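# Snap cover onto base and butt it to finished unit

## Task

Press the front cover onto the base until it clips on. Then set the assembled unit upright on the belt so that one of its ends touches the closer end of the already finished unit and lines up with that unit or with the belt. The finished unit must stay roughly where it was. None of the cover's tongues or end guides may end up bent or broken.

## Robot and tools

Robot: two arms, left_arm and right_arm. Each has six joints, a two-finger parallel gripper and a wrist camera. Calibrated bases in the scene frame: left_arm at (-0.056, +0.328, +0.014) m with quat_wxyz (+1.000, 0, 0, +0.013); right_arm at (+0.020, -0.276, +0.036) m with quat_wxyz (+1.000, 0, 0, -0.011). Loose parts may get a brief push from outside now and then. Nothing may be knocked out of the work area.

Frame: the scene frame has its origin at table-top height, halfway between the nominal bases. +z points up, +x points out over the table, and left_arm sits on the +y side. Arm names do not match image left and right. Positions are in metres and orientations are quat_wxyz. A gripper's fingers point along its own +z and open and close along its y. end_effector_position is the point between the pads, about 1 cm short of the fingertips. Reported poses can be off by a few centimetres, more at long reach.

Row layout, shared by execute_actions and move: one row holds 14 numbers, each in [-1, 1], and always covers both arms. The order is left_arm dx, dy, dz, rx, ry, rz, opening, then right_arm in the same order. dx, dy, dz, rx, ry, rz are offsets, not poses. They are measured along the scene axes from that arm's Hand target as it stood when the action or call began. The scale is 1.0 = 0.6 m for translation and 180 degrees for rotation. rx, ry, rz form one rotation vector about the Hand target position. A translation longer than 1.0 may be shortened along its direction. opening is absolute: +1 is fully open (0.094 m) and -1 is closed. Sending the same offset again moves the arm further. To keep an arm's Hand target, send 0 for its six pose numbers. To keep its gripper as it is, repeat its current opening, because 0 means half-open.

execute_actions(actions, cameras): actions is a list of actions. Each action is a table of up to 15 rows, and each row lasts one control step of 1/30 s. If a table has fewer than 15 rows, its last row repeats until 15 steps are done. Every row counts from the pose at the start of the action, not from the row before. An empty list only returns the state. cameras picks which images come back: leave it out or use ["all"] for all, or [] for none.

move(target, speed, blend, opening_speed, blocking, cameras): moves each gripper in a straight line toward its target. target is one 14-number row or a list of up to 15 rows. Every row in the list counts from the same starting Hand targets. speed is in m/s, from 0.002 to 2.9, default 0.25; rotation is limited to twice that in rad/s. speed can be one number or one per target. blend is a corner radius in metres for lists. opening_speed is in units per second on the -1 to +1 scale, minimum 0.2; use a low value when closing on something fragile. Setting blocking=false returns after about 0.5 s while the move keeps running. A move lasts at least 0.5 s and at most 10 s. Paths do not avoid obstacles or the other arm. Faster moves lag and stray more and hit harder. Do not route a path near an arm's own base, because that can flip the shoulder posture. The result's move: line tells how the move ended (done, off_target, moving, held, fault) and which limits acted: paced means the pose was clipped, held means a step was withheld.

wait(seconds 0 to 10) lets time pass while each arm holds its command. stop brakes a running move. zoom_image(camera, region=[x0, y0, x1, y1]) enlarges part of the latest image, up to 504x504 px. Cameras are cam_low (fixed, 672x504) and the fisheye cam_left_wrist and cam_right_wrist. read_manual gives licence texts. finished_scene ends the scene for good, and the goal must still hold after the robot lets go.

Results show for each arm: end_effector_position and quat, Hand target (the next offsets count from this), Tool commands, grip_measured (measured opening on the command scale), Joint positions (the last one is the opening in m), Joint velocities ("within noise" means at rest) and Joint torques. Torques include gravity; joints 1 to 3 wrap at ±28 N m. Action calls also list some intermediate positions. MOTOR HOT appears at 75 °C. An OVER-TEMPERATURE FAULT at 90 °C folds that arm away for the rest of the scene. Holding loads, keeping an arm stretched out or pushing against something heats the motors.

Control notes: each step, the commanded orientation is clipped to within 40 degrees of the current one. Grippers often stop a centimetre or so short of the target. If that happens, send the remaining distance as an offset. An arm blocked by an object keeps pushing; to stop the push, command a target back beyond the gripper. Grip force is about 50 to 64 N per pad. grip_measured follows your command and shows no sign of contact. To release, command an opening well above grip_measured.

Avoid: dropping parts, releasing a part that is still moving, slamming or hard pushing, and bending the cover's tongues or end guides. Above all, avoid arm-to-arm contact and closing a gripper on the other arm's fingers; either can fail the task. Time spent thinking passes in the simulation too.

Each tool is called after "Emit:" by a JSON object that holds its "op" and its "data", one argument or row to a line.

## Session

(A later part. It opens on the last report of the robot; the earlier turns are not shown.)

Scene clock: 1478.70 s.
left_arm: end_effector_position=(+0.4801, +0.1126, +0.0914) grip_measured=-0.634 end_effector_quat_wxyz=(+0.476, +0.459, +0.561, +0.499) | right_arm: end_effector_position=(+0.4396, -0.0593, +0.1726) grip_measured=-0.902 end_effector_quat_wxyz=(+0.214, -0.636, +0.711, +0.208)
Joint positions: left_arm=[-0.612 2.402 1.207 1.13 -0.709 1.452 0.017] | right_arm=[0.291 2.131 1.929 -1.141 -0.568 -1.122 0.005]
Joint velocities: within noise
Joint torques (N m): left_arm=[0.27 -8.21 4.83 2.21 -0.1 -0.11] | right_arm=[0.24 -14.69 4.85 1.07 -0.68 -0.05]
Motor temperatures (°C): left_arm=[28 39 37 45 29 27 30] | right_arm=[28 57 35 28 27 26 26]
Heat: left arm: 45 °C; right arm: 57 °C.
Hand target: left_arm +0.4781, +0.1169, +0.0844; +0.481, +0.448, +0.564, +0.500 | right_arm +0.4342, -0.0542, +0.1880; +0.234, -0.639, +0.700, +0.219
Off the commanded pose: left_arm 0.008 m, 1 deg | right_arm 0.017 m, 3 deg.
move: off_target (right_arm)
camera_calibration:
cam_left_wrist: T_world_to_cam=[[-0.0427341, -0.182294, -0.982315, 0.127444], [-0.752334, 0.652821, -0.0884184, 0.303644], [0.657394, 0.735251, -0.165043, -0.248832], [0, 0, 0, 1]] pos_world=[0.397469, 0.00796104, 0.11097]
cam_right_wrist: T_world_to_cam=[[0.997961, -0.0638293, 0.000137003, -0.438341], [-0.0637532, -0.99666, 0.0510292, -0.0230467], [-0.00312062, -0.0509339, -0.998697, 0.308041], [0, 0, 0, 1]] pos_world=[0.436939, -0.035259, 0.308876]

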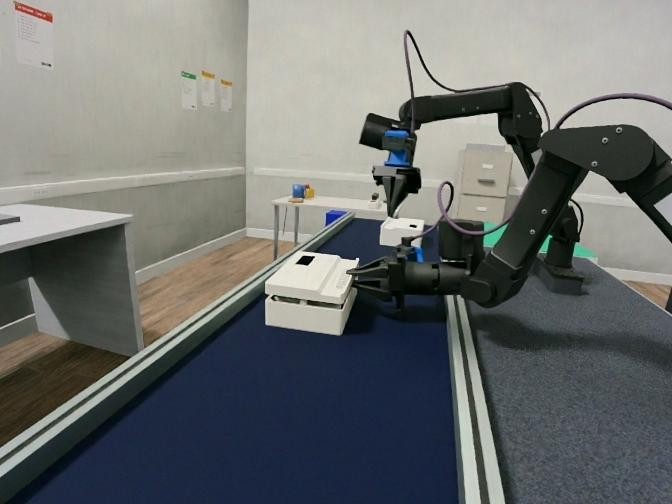

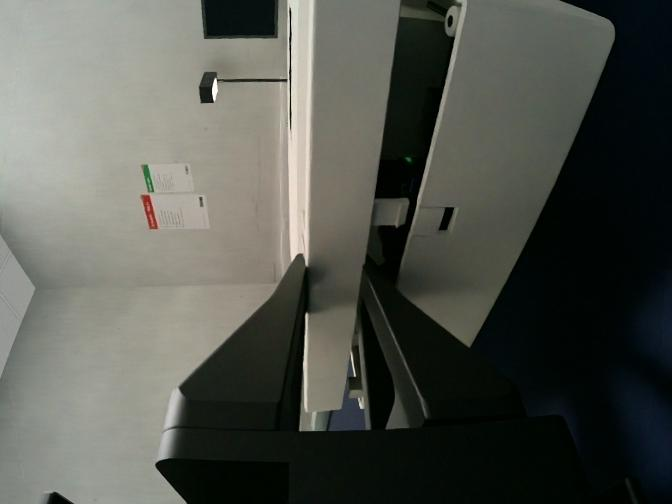

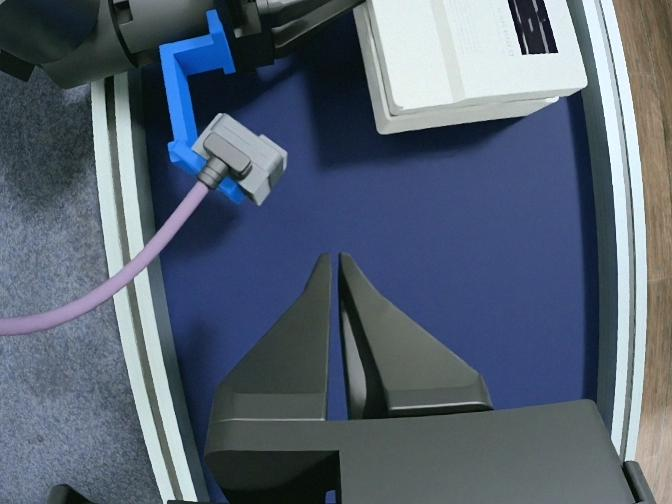

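Emit:
{"op": "move", "data": {
  "target": [
    [0,0,0.012,0,0,0.0,-0.8,0,0,0.0,0,0,0,-0.9],
    [0.0,0.008,0.012,0,0,0.0,-0.8,0,0,0.0,0,0,0,-0.9],
    [0.0,0.008,-0.002,0,0,0.0,-0.8,0,0,0.0,0,0,0,-0.9]
  ],
  "speed": 0.04
}}

Emit:
{"op": "zoom_image", "data": {
  "camera": "cam_right_wrist",
  "region": [370, 50, 600, 150]
}}

Emit:
{"op": "zoom_image", "data": {
  "camera": "cam_low",
  "region": [250, 240, 380, 345]
}}

Emit:
{"op": "zoom_image", "data": {
  "camera": "cam_left_wrist",
  "region": [340, 0, 500, 280]
}}

Scene clock: 1487.83 s.
left_arm: end_effector_position=(+0.4782, +0.1146, +0.0892) grip_measured=-0.634 end_effector_quat_wxyz=(+0.475, +0.459, +0.561, +0.499) | right_arm: end_effector_position=(+0.4397, -0.0592, +0.1726) grip_measured=-0.902 end_effector_quat_wxyz=(+0.215, -0.636, +0.711, +0.208)
Joint positions: left_arm=[-0.611 2.402 1.194 1.141 -0.708 1.452 0.017] | right_arm=[0.291 2.131 1.929 -1.141 -0.568 -1.122 0.005]
Joint velocities: within noise
Joint torques (N m): left_arm=[0.87 -8.27 4.74 2.22 -0.02 -0.11] | right_arm=[0.25 -14.71 4.85 1.07 -0.69 -0.04]
Motor temperatures (°C): left_arm=[28 39 37 46 29 27 30] | right_arm=[28 58 35 28 27 26 26]
Heat: left arm: 46 °C; right arm: 58 °C.
Hand target: left_arm +0.4780, +0.1216, +0.0831; +0.481, +0.448, +0.564, +0.500 | right_arm +0.4342, -0.0542, +0.1880; +0.234, -0.639, +0.700, +0.219
Off the commanded pose: left_arm 0.009 m, 2 deg | right_arm 0.017 m, 3 deg.
move: off_target (right_arm)
camera_calibration:
cam_left_wrist: T_world_to_cam=[[-0.0443385, -0.180927, -0.982497, 0.126191], [-0.752702, 0.65269, -0.086225, 0.300692], [0.656867, 0.735704, -0.165124, -0.24913], [0, 0, 0, 1]] pos_world=[0.395572, 0.0098581, 0.108772]
cam_right_wrist: T_world_to_cam=[[0.997956, -0.0638949, 0.000537537, -0.438463], [-0.0638394, -0.996661, 0.0509025, -0.0229704], [-0.00271667, -0.0508328, -0.998703, 0.30787], [0, 0, 0, 1]] pos_world=[0.436937, -0.0352594, 0.308876]

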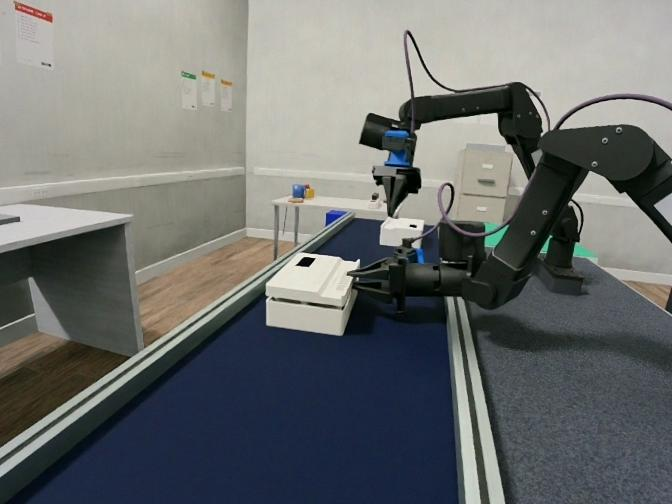

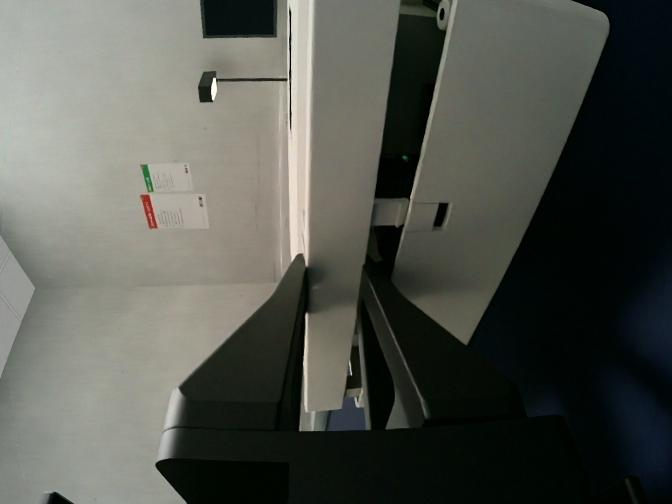

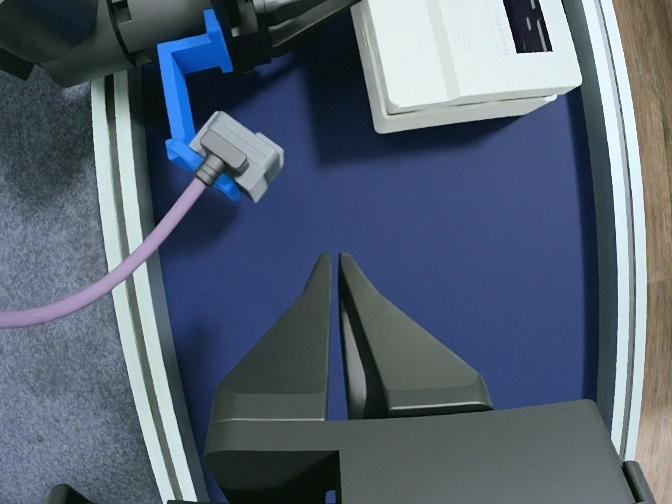

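Scaled by 2.191 from the camera's 672x504 image, which has a finer 960x720 frame.

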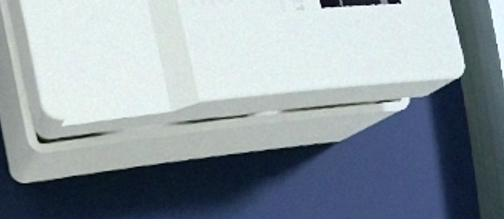

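Scaled by 3.877 from the camera's 672x504 image, which has a finer 960x720 frame.

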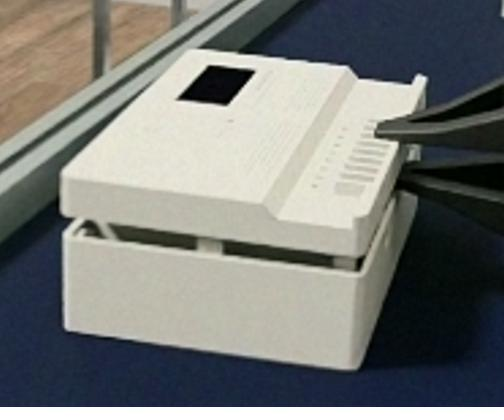

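Scaled by 1.800 from the camera's 672x504 image, which has a finer 960x720 frame.

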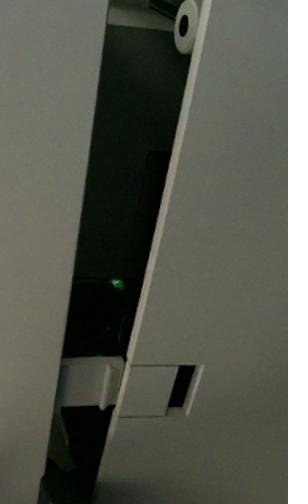

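Emit:
{"op": "move", "data": {
  "target": [
    [0,-0.004,-0.015,0,0,0.0,-0.8,0,0,0.0,0,0,0,-0.9]
  ],
  "speed": 0.04
}}

Emit:
{"op": "zoom_image", "data": {
  "camera": "cam_right_wrist",
  "region": [370, 50, 600, 150]
}}

Emit:
{"op": "zoom_image", "data": {
  "camera": "cam_low",
  "region": [250, 240, 380, 345]
}}

Emit:
{"op": "zoom_image", "data": {
  "camera": "cam_left_wrist",
  "region": [340, 0, 500, 280]
}}

Scene clock: 1497.10 s.
left_arm: end_effector_position=(+0.4777, +0.1149, +0.0859) grip_measured=-0.634 end_effector_quat_wxyz=(+0.483, +0.452, +0.560, +0.500) | right_arm: end_effector_position=(+0.4398, -0.0592, +0.1726) grip_measured=-0.902 end_effector_quat_wxyz=(+0.215, -0.636, +0.711, +0.208)
Joint positions: left_arm=[-0.611 2.426 1.194 1.186 -0.708 1.452 0.017] | right_arm=[0.291 2.131 1.929 -1.14 -0.568 -1.122 0.005]
Joint velocities: within noise
Joint torques (N m): left_arm=[0.53 -7.65 5.67 1.98 -0.06 -0.11] | right_arm=[0.25 -14.71 4.83 1.07 -0.69 -0.05]
Motor temperatures (°C): left_arm=[28 40 37 45 29 27 30] | right_arm=[28 58 35 28 27 26 26]
Heat: left arm: 45 °C; right arm: 58 °C.
Hand target: left_arm +0.4780, +0.1192, +0.0742; +0.481, +0.448, +0.564, +0.500 | right_arm +0.4342, -0.0542, +0.1880; +0.234, -0.639, +0.700, +0.219
Off the commanded pose: left_arm 0.013 m, 1 deg | right_arm 0.017 m, 3 deg.
move: off_target (left_arm, right_arm)
camera_calibration:
cam_left_wrist: T_world_to_cam=[[-0.0258426, -0.193148, -0.980829, 0.11543], [-0.750865, 0.651482, -0.108509, 0.301136], [0.65995, 0.733666, -0.161864, -0.251156], [0, 0, 0, 1]] pos_world=[0.394846, 0.010375, 0.10524]
cam_right_wrist: T_world_to_cam=[[0.997958, -0.0638594, 0.000928856, -0.438582], [-0.0638241, -0.996669, 0.0507778, -0.0229445], [-0.00231688, -0.0507334, -0.99871, 0.3078], [0, 0, 0, 1]] pos_world=[0.436935, -0.0352599, 0.308975]

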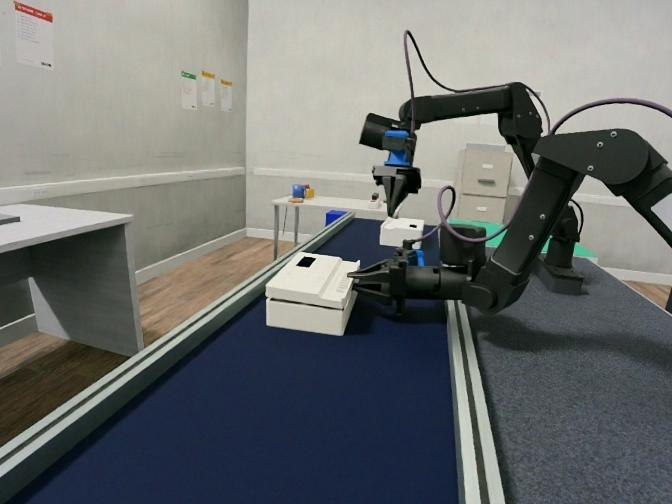

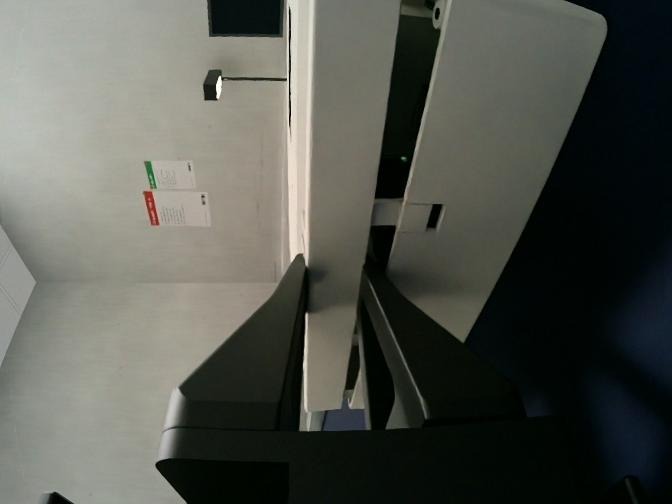

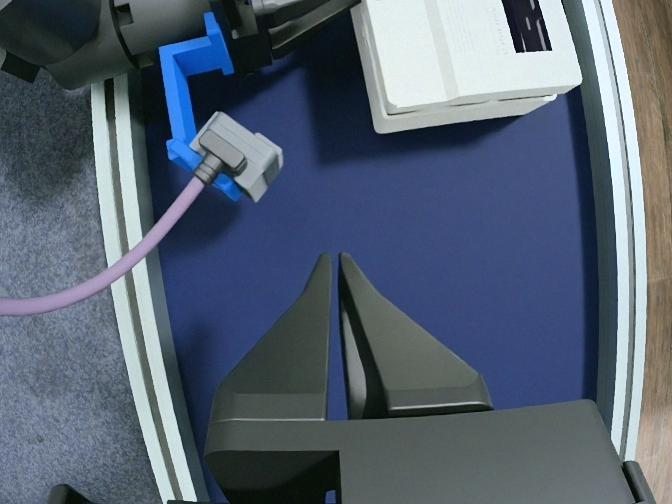

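Scaled by 2.191 from the camera's 672x504 image, which has a finer 960x720 frame.

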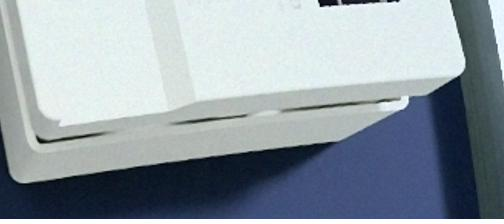

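Scaled by 3.877 from the camera's 672x504 image, which has a finer 960x720 frame.

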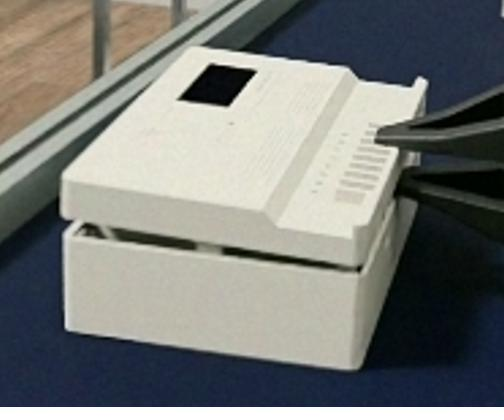

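Scaled by 1.800 from the camera's 672x504 image, which has a finer 960x720 frame.

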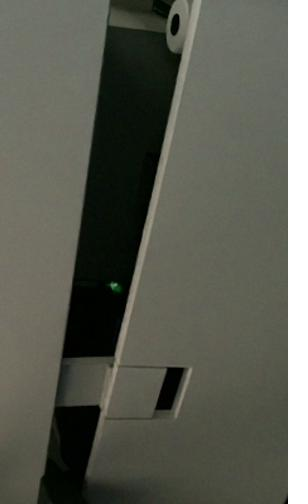

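Emit:
{"op": "move", "data": {
  "target": [
    [0,-0.00,0,0,0,0.0,-0.8,0.225,0,0.0,-0.15,0,0,-0.95],
    [0,-0.00,0,0,0,0.0,-0.8,0.225,0.28,-0.04,-0.15,0,0,-0.95]
  ],
  "speed": 0.2
}}

Scene clock: 1506.63 s.
left_arm: end_effector_position=(+0.4777, +0.1149, +0.0860) grip_measured=-0.634 end_effector_quat_wxyz=(+0.483, +0.451, +0.560, +0.500) | right_arm: end_effector_position=(+0.5646, +0.1116, +0.1735) grip_measured=-0.948 end_effector_quat_wxyz=(-0.376, +0.622, -0.687, -0.003)
Joint positions: left_arm=[-0.611 2.426 1.194 1.187 -0.708 1.452 0.017] | right_arm=[0.61 2.719 2.843 -0.929 -0.108 -0.839 0.002]
Joint velocities: within noise
Joint torques (N m): left_arm=[0.5 -7.65 5.67 1.97 -0.06 -0.1] | right_arm=[-0.18 -13.64 7.94 2.06 -0.15 0.14]
Motor temperatures (°C): left_arm=[28 41 37 44 29 27 30] | right_arm=[28 59 36 28 27 26 26]
Heat: left arm: 44 °C; right arm: 59 °C.
Hand target: left_arm +0.4780, +0.1192, +0.0742; +0.481, +0.448, +0.564, +0.500 | right_arm +0.5692, +0.1137, +0.1640; +0.078, -0.676, +0.731, +0.050
Off the commanded pose: left_arm 0.013 m, 1 deg | right_arm 0.011 m, 36 deg.
elbow stopped short (right arm): the move would have taken joint 3 (elbow) straighter than the controller allows.
move: off_target (left_arm, right_arm)
camera_calibration:
cam_left_wrist: T_world_to_cam=[[-0.0256224, -0.193345, -0.980796, 0.11544], [-0.750867, 0.65143, -0.108801, 0.301179], [0.659956, 0.73366, -0.161867, -0.251142], [0, 0, 0, 1]] pos_world=[0.394846, 0.0103751, 0.10534]
cam_right_wrist: T_world_to_cam=[[0.854768, -0.185304, 0.484803, -0.541798], [-0.236039, -0.970694, 0.045142, 0.250561], [0.462231, -0.153018, -0.873458, 0.045039], [0, 0, 0, 1]] pos_world=[0.501435, 0.149713, 0.290694]

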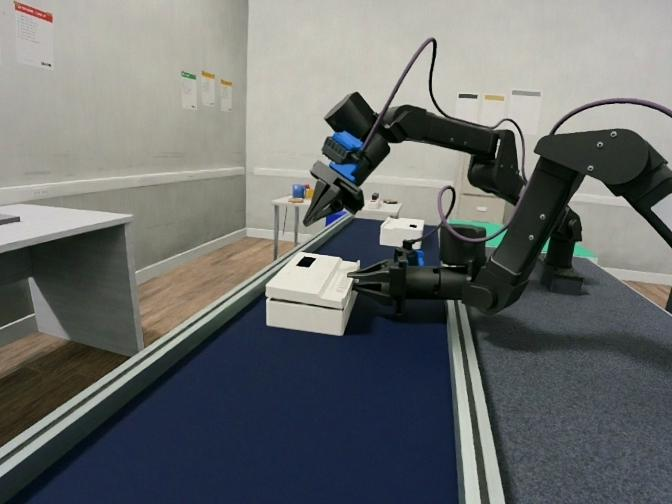

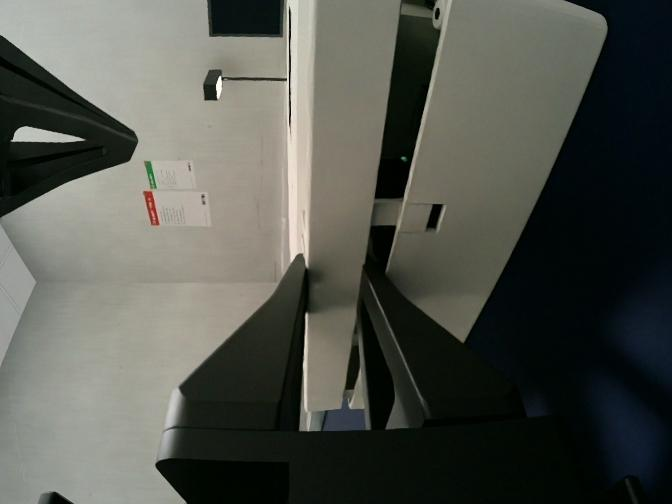

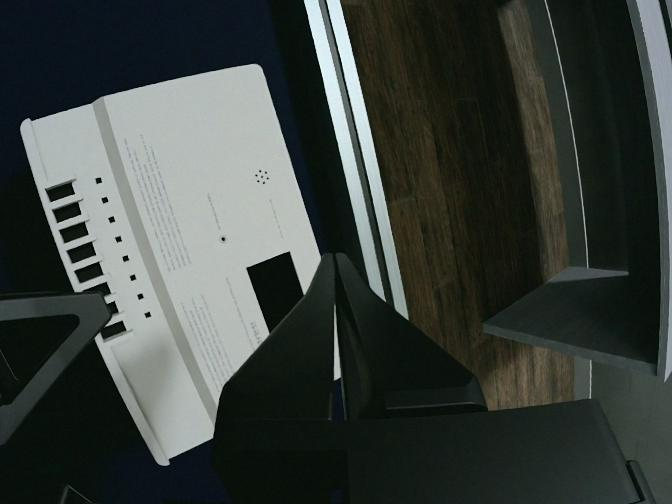

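Emit:
{"op": "move", "data": {
  "target": [
    [0,-0.00,0,0,0,0.0,-0.8,-0.02,0.02,-0.1,0,0,0,-0.95],
    [0,-0.00,-0.03,0,0,0.0,-0.8,-0.02,0.02,-0.19,0,0,0,-0.95]
  ],
  "speed": [0.15,0.05]
}}

Emit:
{"op": "zoom_image", "data": {
  "camera": "cam_low",
  "region": [250, 240, 380, 345]
}}

Emit:
{"op": "zoom_image", "data": {
  "camera": "cam_left_wrist",
  "region": [340, 0, 500, 280]
}}

Scene clock: 1514.67 s.
left_arm: end_effector_position=(+0.4766, +0.1154, +0.0823) grip_measured=-0.637 end_effector_quat_wxyz=(+0.497, +0.439, +0.553, +0.505) | right_arm: end_effector_position=(+0.5660, +0.1268, +0.0972) grip_measured=-0.948 end_effector_quat_wxyz=(-0.346, +0.630, -0.695, -0.013)
Joint positions: left_arm=[-0.611 2.467 1.195 1.278 -0.706 1.467 0.017] | right_arm=[0.627 2.862 2.86 -0.87 -0.108 -0.827 0.002]
Joint velocities: within noise
Joint torques (N m): left_arm=[0.47 -6.61 6.26 1.53 -0.06 -0.24] | right_arm=[0.68 -11.75 6.84 1.56 -0.11 0.1]
Motor temperatures (°C): left_arm=[28 41 38 43 29 27 30] | right_arm=[28 60 38 29 27 26 26]
Heat: left arm: 43 °C; right arm: 60 °C.
Hand target: left_arm +0.4781, +0.1192, +0.0563; +0.481, +0.448, +0.564, +0.500 | right_arm +0.5572, +0.1257, +0.0501; +0.078, -0.676, +0.731, +0.050
Off the commanded pose: left_arm 0.026 m, 3 deg | right_arm 0.048 m, 32 deg.
elbow stopped short (right arm): the move would have taken joint 3 (elbow) straighter than the controller allows.
move: off_target (left_arm, right_arm)
camera_calibration:
cam_left_wrist: T_world_to_cam=[[0.013054, -0.2056, -0.978549, 0.0946794], [-0.744631, 0.651146, -0.146744, 0.299815], [0.667349, 0.730574, -0.144596, -0.255901], [0, 0, 0, 1]] pos_world=[0.392791, 0.0111967, 0.0996423]
cam_right_wrist: T_world_to_cam=[[0.883963, -0.164022, 0.437844, -0.517905], [-0.224313, -0.970414, 0.0893359, 0.258107], [0.410237, -0.177183, -0.894602, 0.0145476], [0, 0, 0, 1]] pos_world=[0.509737, 0.168101, 0.216717]

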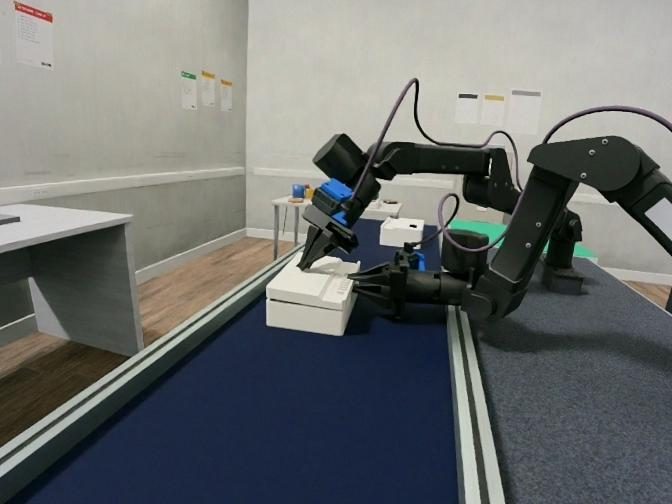

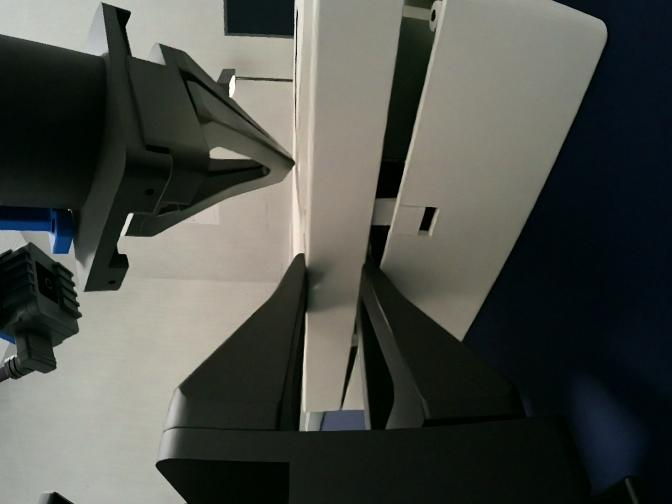

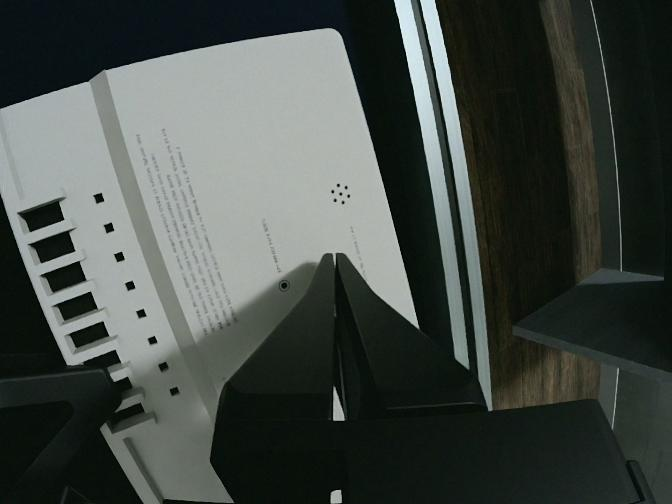

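Scaled by 3.877 from the camera's 672x504 image, which has a finer 960x720 frame.

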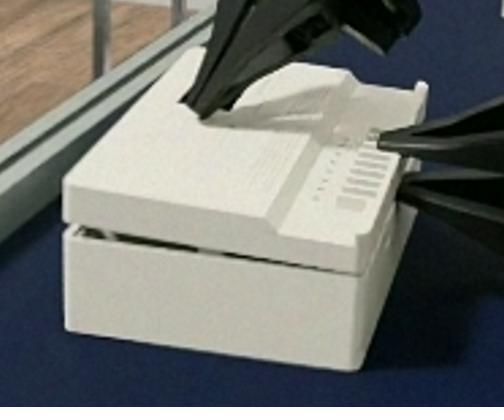

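Scaled by 1.800 from the camera's 672x504 image, which has a finer 960x720 frame.

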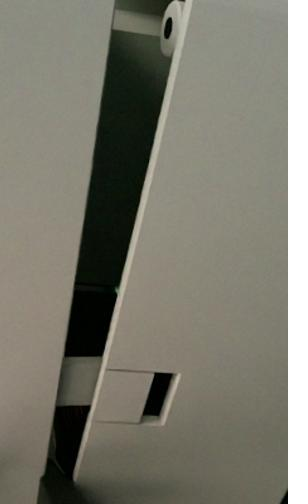

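Emit:
{"op": "move", "data": {
  "target": [
    [0,-0.00,0,0,0,0.0,-0.8,0.02,-0.02,0.2,0,0,0,-0.95],
    [0,0,0,0,0,0.0,-0.8,0.02,-0.28,0.22,0,0,0,-0.95],
    [0,0,0,0,0,0.0,-0.8,-0.18,-0.28,0.22,0.14,0,0,-0.95]
  ],
  "speed": [0.15,0.3,0.3]
}}

Emit:
{"op": "zoom_image", "data": {
  "camera": "cam_right_wrist",
  "region": [370, 50, 600, 150]
}}

Emit:
{"op": "zoom_image", "data": {
  "camera": "cam_low",
  "region": [250, 240, 380, 345]
}}

Scene clock: 1527.73 s.
left_arm: end_effector_position=(+0.4766, +0.1154, +0.0826) grip_measured=-0.637 end_effector_quat_wxyz=(+0.498, +0.438, +0.553, +0.504) | right_arm: end_effector_position=(+0.4527, -0.0452, +0.1682) grip_measured=-0.948 end_effector_quat_wxyz=(-0.206, +0.646, -0.708, -0.196)
Joint positions: left_arm=[-0.611 2.467 1.195 1.279 -0.706 1.466 0.017] | right_arm=[0.324 2.216 2.058 -1.18 -0.533 -1.112 0.002]
Joint velocities: within noise
Joint torques (N m): left_arm=[0.5 -6.63 6.24 1.52 -0.06 -0.23] | right_arm=[-0.23 -15.01 4.85 1.11 -0.67 0.06]
Motor temperatures (°C): left_arm=[28 40 38 42 29 27 30] | right_arm=[28 61 38 29 27 26 26]
Heat: left arm: 42 °C; right arm: 61 °C.
Hand target: left_arm +0.4781, +0.1192, +0.0563; +0.481, +0.448, +0.564, +0.500 | right_arm +0.4492, -0.0422, +0.1820; +0.224, -0.642, +0.703, +0.208
Off the commanded pose: left_arm 0.027 m, 3 deg | right_arm 0.015 m, 3 deg.
elbow stopped short (right arm): the move would have taken joint 3 (elbow) straighter than the controller allows.
move: off_target (left_arm, right_arm)
camera_calibration:
cam_left_wrist: T_world_to_cam=[[0.0141837, -0.207716, -0.978086, 0.094628], [-0.744455, 0.650832, -0.149013, 0.299893], [0.667523, 0.730254, -0.145404, -0.255834], [0, 0, 0, 1]] pos_world=[0.392689, 0.0112994, 0.100043]
cam_right_wrist: T_world_to_cam=[[0.998782, -0.0480308, 0.0112556, -0.45206], [-0.0487917, -0.995463, 0.0816867, -0.0199742], [0.00728106, -0.0821365, -0.996594, 0.297903], [0, 0, 0, 1]] pos_world=[0.448366, -0.0171277, 0.303608]

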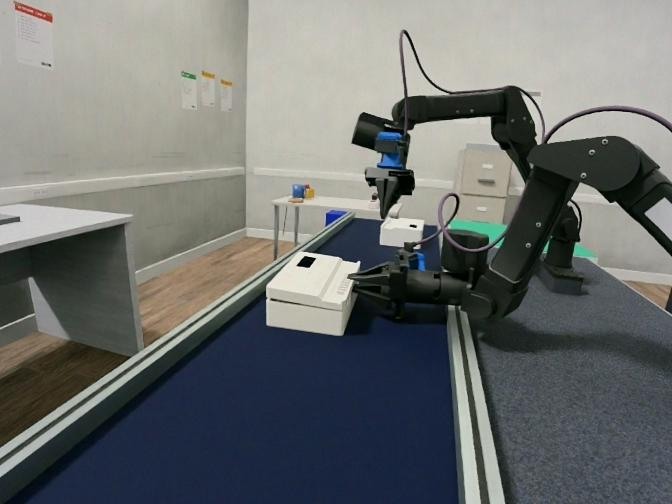

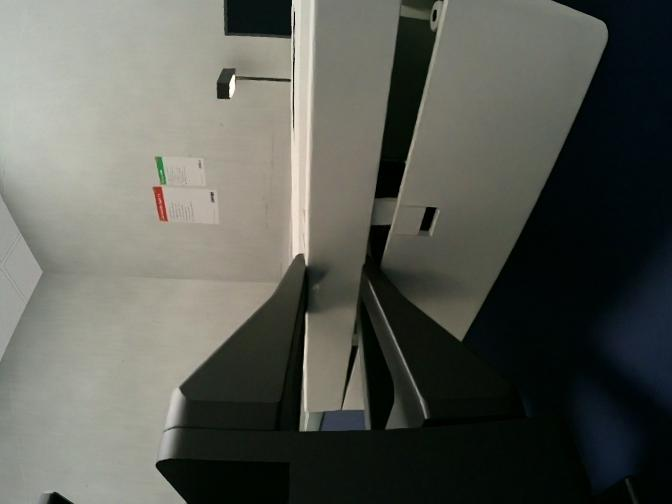

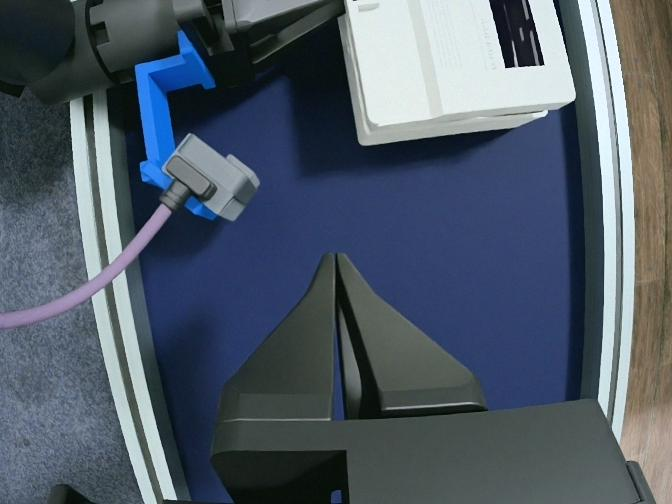

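Scaled by 2.191 from the camera's 672x504 image, which has a finer 960x720 frame.

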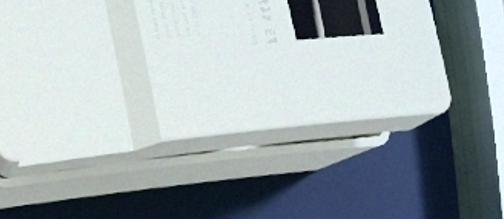

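Scaled by 3.877 from the camera's 672x504 image, which has a finer 960x720 frame.

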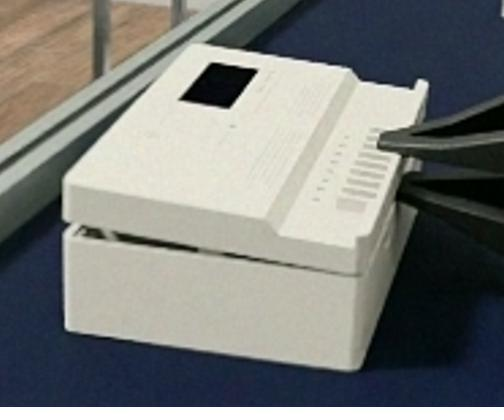

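Emit:
{"op": "zoom_image", "data": {
  "camera": "cam_right_wrist",
  "region": [430, 90, 560, 140]
}}

Emit:
{"op": "zoom_image", "data": {
  "camera": "cam_left_wrist",
  "region": [370, 0, 460, 70]
}}

Scaled by 3.877 from the camera's 672x504 image, which has a finer 960x720 frame.

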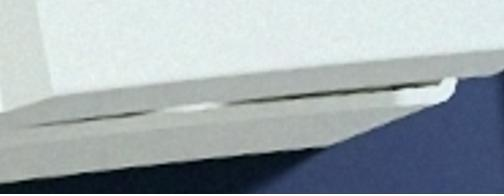

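Scaled by 5.600 from the camera's 672x504 image, which has a finer 960x720 frame.

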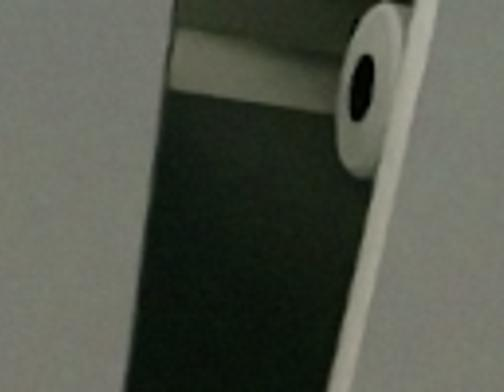

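Emit:
{"op": "move", "data": {
  "target": [
    [0,0,0,0,0,0.0,-0.8,0.15,0,0.0,-0.14,0,0,-0.95],
    [0,0,0,0,0,0.0,-0.8,0.15,0.145,-0.08,-0.14,0,0,-0.95],
    [0,-0.00,0,0,0,0.0,-0.8,0.15,0.145,-0.21,-0.14,0,0,-0.95]
  ],
  "speed": [0.2,0.2,0.05]
}}

Emit:
{"op": "zoom_image", "data": {
  "camera": "cam_low",
  "region": [250, 240, 380, 345]
}}

Emit:
{"op": "zoom_image", "data": {
  "camera": "cam_left_wrist",
  "region": [340, 0, 500, 280]
}}

Scene clock: 1544.70 s.
left_arm: end_effector_position=(+0.4766, +0.1153, +0.0826) grip_measured=-0.637 end_effector_quat_wxyz=(+0.495, +0.442, +0.550, +0.507) | right_arm: end_effector_position=(+0.5413, +0.0464, +0.0959) grip_measured=-0.948 end_effector_quat_wxyz=(-0.223, +0.658, -0.719, -0.015)
Joint positions: left_arm=[-0.611 2.467 1.195 1.279 -0.706 1.478 0.017] | right_arm=[0.537 2.794 2.861 -1.204 -0.127 -0.94 0.002]
Joint velocities: within noise
Joint torques (N m): left_arm=[0.46 -6.6 6.24 1.52 -0.07 -0.34] | right_arm=[-0.03 -11.03 6.32 1.39 -0.15 0.05]
Motor temperatures (°C): left_arm=[28 39 38 41 29 27 30] | right_arm=[28 60 38 29 27 26 26]
Heat: left arm: 41 °C; right arm: 60 °C.
Hand target: left_arm +0.4781, +0.1192, +0.0563; +0.481, +0.448, +0.564, +0.500 | right_arm +0.5392, +0.0448, +0.0561; +0.078, -0.675, +0.732, +0.050
Off the commanded pose: left_arm 0.027 m, 3 deg | right_arm 0.040 m, 17 deg.
elbow stopped short (right arm): the move would have taken joint 3 (elbow) straighter than the controller allows.
move: off_target (left_arm, right_arm)
camera_calibration:
cam_left_wrist: T_world_to_cam=[[0.0127224, -0.195803, -0.980561, 0.094057], [-0.74445, 0.652831, -0.140019, 0.299004], [0.667557, 0.73176, -0.13746, -0.256598], [0, 0, 0, 1]] pos_world=[0.39269, 0.0109854, 0.098823]
cam_right_wrist: T_world_to_cam=[[0.954856, -0.0873662, 0.283932, -0.53585], [-0.172963, -0.94057, 0.292254, 0.125985], [0.241525, -0.32817, -0.91322, 0.109464], [0, 0, 0, 1]] pos_world=[0.507012, 0.107605, 0.21529]

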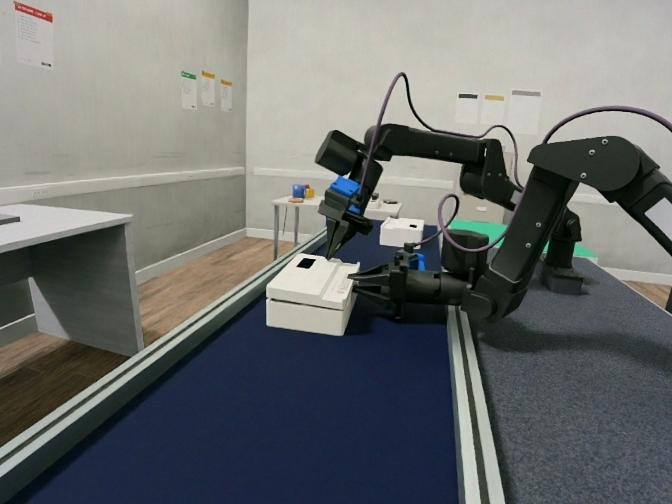

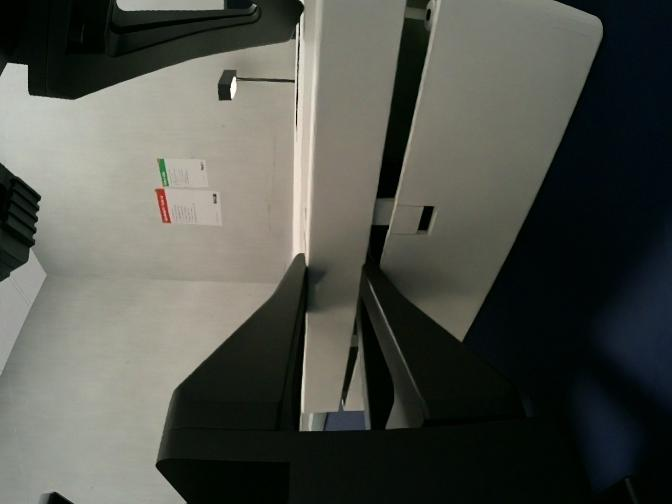

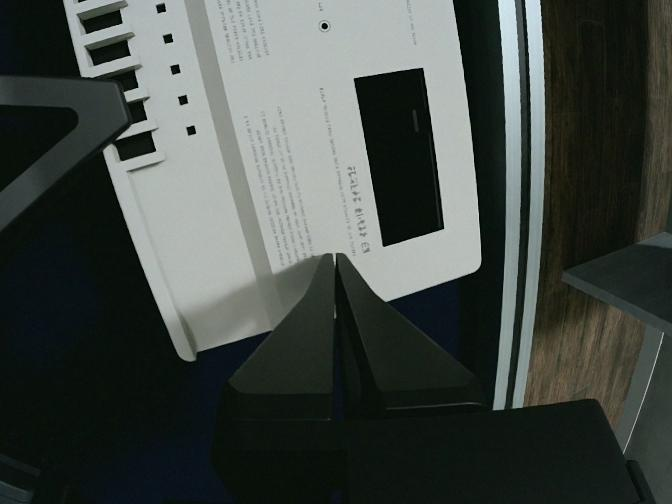

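Scaled by 3.877 from the camera's 672x504 image, which has a finer 960x720 frame.

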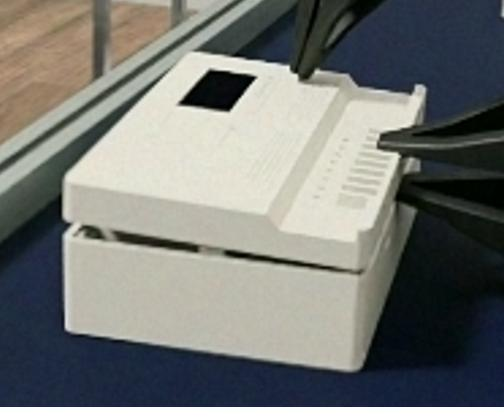

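Scaled by 1.800 from the camera's 672x504 image, which has a finer 960x720 frame.

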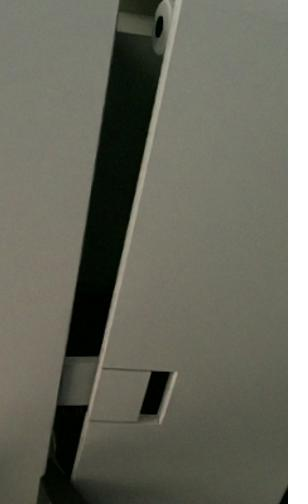

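Emit:
{"op": "move", "data": {
  "target": [
    [0,0.002,0.02,0,0,0,-0.5,0,0,0,0,0,0,-0.95],
    [0,0.002,0.02,0,0,0,-0.3,0,0,0,0,0,0,-0.95],
    [-0.1,-0.0,0.02,0,0,0,-0.3,0,0,0,0,0,0,-0.95]
  ],
  "speed": 0.06,
  "opening_speed": 0.4
}}

Emit:
{"op": "zoom_image", "data": {
  "camera": "cam_low",
  "region": [250, 240, 380, 345]
}}

Emit:
{"op": "zoom_image", "data": {
  "camera": "cam_left_wrist",
  "region": [240, 0, 480, 340]
}}

Scene clock: 1551.63 s.
left_arm: end_effector_position=(+0.4244, +0.1183, +0.0720) grip_measured=-0.303 end_effector_quat_wxyz=(+0.486, +0.445, +0.558, +0.505) | right_arm: end_effector_position=(+0.5429, +0.0469, +0.0902) grip_measured=-0.948 end_effector_quat_wxyz=(-0.222, +0.658, -0.719, -0.014)
Joint positions: left_arm=[-0.683 2.408 0.989 1.394 -0.787 1.46 0.033] | right_arm=[0.537 2.806 2.861 -1.194 -0.125 -0.94 0.002]
Joint velocities: within noise
Joint torques (N m): left_arm=[-0.59 -10 2.22 1.49 -0.11 -0.2] | right_arm=[-0.01 -11.78 6.37 1.32 -0.16 0.05]
Motor temperatures (°C): left_arm=[28 39 38 41 29 27 30] | right_arm=[28 59 37 29 27 26 26]
Heat: left arm: 41 °C; right arm: 59 °C.
Hand target: left_arm +0.4181, +0.1193, +0.0683; +0.481, +0.448, +0.564, +0.500 | right_arm +0.5392, +0.0448, +0.0561; +0.078, -0.676, +0.731, +0.050
Off the commanded pose: left_arm 0.007 m, 1 deg | right_arm 0.034 m, 17 deg.
elbow stopped short (right arm): the move would have taken joint 3 (elbow) straighter than the controller allows.
move: off_target (right_arm); target 2's new opening was sent with left_arm's hand 0.017 m and 3 deg from that target
camera_calibration:
cam_left_wrist: T_world_to_cam=[[-0.00741289, -0.19538, -0.9807, 0.0934772], [-0.753695, 0.645626, -0.122928, 0.260234], [0.657182, 0.738237, -0.152043, -0.220803], [0, 0, 0, 1]] pos_world=[0.341938, 0.013255, 0.0900915]
cam_right_wrist: T_world_to_cam=[[0.954759, -0.0875903, 0.284188, -0.535708], [-0.173849, -0.939728, 0.294429, 0.128673], [0.241271, -0.330514, -0.912441, 0.104145], [0, 0, 0, 1]] pos_world=[0.508714, 0.108416, 0.209383]

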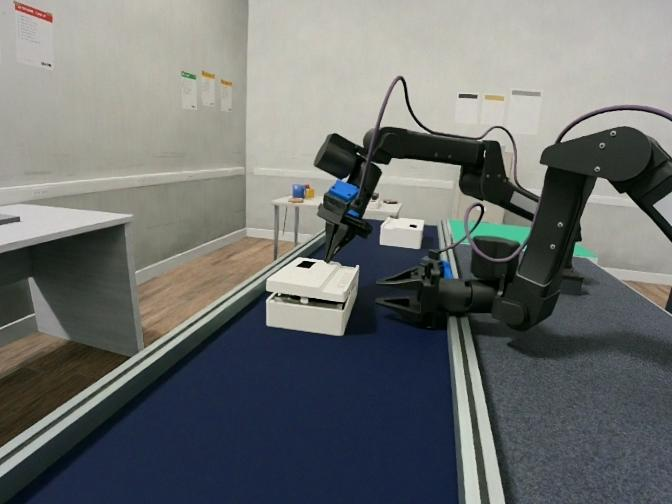

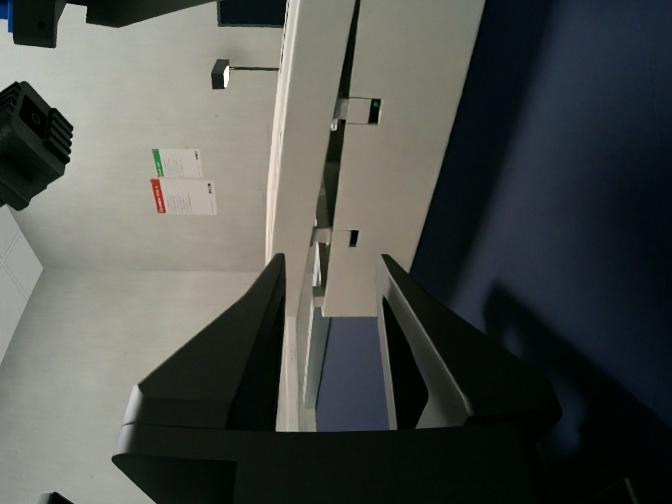

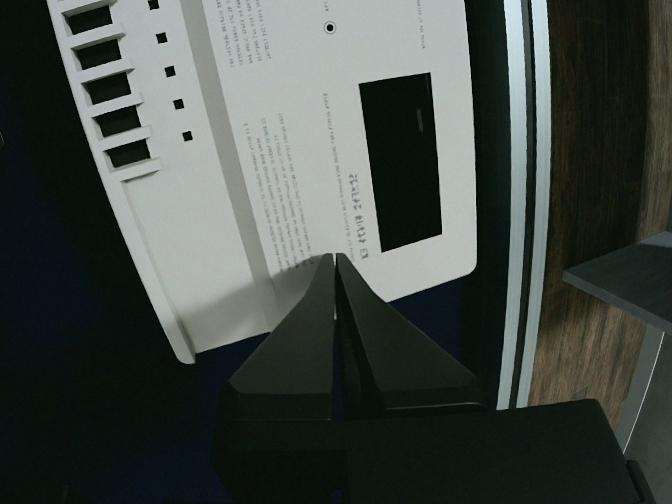

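Scaled by 3.877 from the camera's 672x504 image, which has a finer 960x720 frame.

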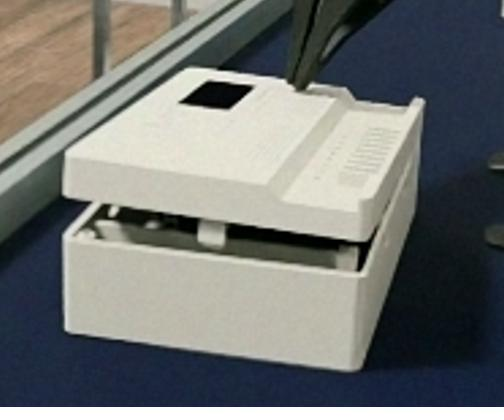

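Scaled by 1.482 from the camera's 672x504 image, which has a finer 960x720 frame.

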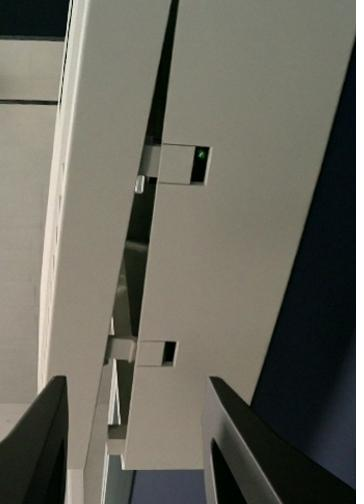

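Emit:
{"op": "move", "data": {
  "target": [
    [-0.05,0,0.1,0,0,0,-0.3,0,0,0.12,0,0,0,-0.95],
    [-0.05,0,0.1,0,0,0,-0.3,0.0,0.11,0.12,0,0,0,-0.95],
    [-0.05,0,0.1,0,0,0,-0.3,0.0,0.11,0,0,0,0,-0.95]
  ],
  "speed": 0.1
}}

Emit:
{"op": "zoom_image", "data": {
  "camera": "cam_low",
  "region": [250, 240, 380, 345]
}}

Emit:
{"op": "zoom_image", "data": {
  "camera": "cam_left_wrist",
  "region": [280, 0, 540, 340]
}}

Scene clock: 1558.37 s.
left_arm: end_effector_position=(+0.3922, +0.1182, +0.1175) grip_measured=-0.303 end_effector_quat_wxyz=(+0.471, +0.459, +0.560, +0.503) | right_arm: end_effector_position=(+0.5414, +0.1129, +0.0923) grip_measured=-0.948 end_effector_quat_wxyz=(-0.288, +0.646, -0.706, -0.020)
Joint positions: left_arm=[-0.738 2.159 0.851 1.233 -0.842 1.449 0.033] | right_arm=[0.63 2.836 2.861 -1.019 -0.111 -0.84 0.002]
Joint velocities: within noise
Joint torques (N m): left_arm=[-0.4 -10.5 3.7 1.64 -0.11 -0.16] | right_arm=[-0.03 -12.12 6.56 1.61 -0.12 0.09]
Motor temperatures (°C): left_arm=[28 40 37 41 29 27 30] | right_arm=[28 60 37 29 27 26 26]
Heat: left arm: 41 °C; right arm: 60 °C.
Hand target: left_arm +0.3880, +0.1193, +0.1281; +0.481, +0.448, +0.564, +0.500 | right_arm +0.5393, +0.1106, +0.0560; +0.078, -0.675, +0.732, +0.050
Off the commanded pose: left_arm 0.012 m, 2 deg | right_arm 0.036 m, 25 deg.
elbow stopped short (right arm): the move would have taken joint 3 (elbow) straighter than the controller allows.
move: off_target (left_arm, right_arm)
camera_calibration:
cam_left_wrist: T_world_to_cam=[[-0.042803, -0.172428, -0.984092, 0.149368], [-0.757059, 0.648347, -0.0806721, 0.237705], [0.651943, 0.741562, -0.158289, -0.190255], [0, 0, 0, 1]] pos_world=[0.310385, 0.0127255, 0.136053]
cam_right_wrist: T_world_to_cam=[[0.924869, -0.12033, 0.360747, -0.516263], [-0.195921, -0.963806, 0.18081, 0.214959], [0.325933, -0.237903, -0.91497, 0.0721875], [0, 0, 0, 1]] pos_world=[0.496062, 0.162231, 0.213423]

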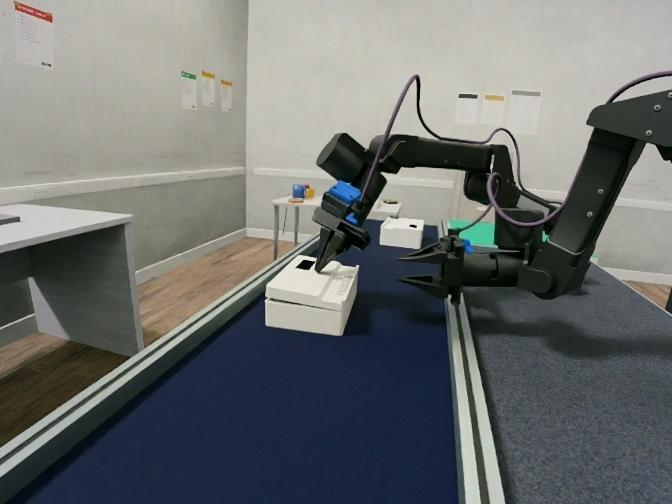

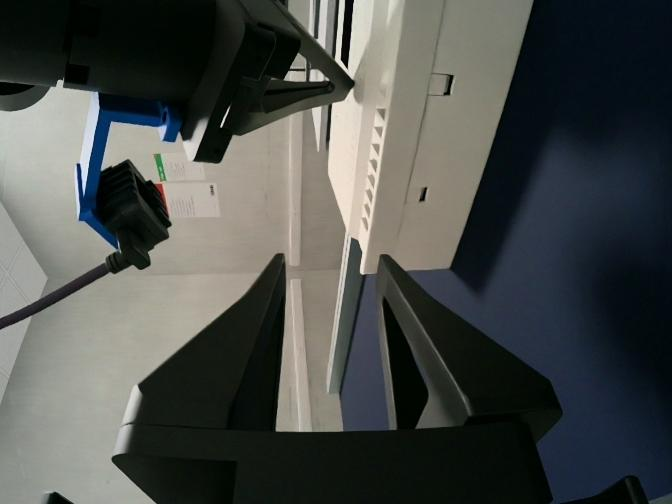

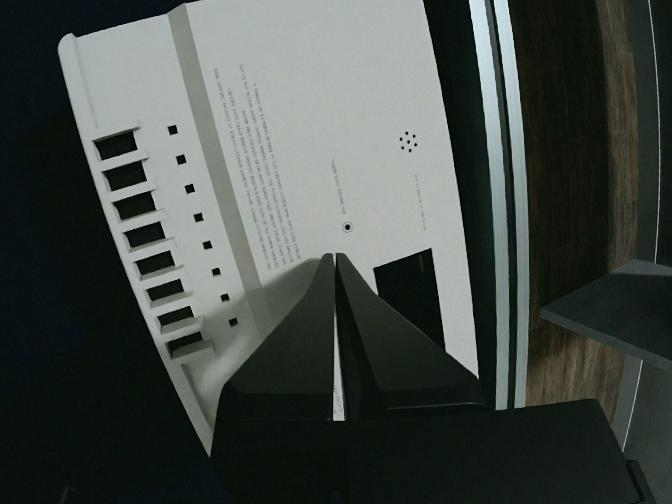

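Scaled by 3.877 from the camera's 672x504 image, which has a finer 960x720 frame.

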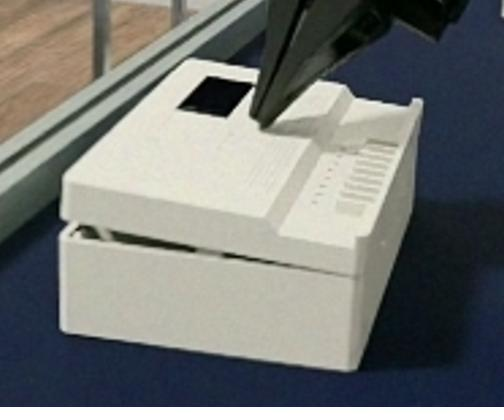

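Scaled by 1.482 from the camera's 672x504 image, which has a finer 960x720 frame.

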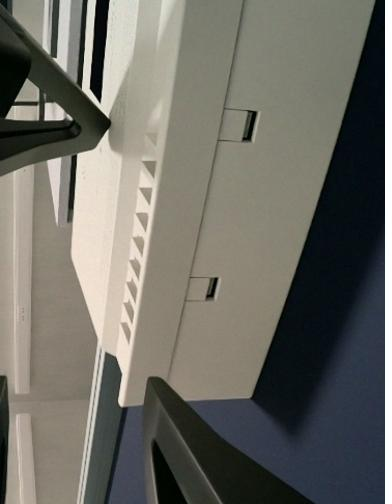

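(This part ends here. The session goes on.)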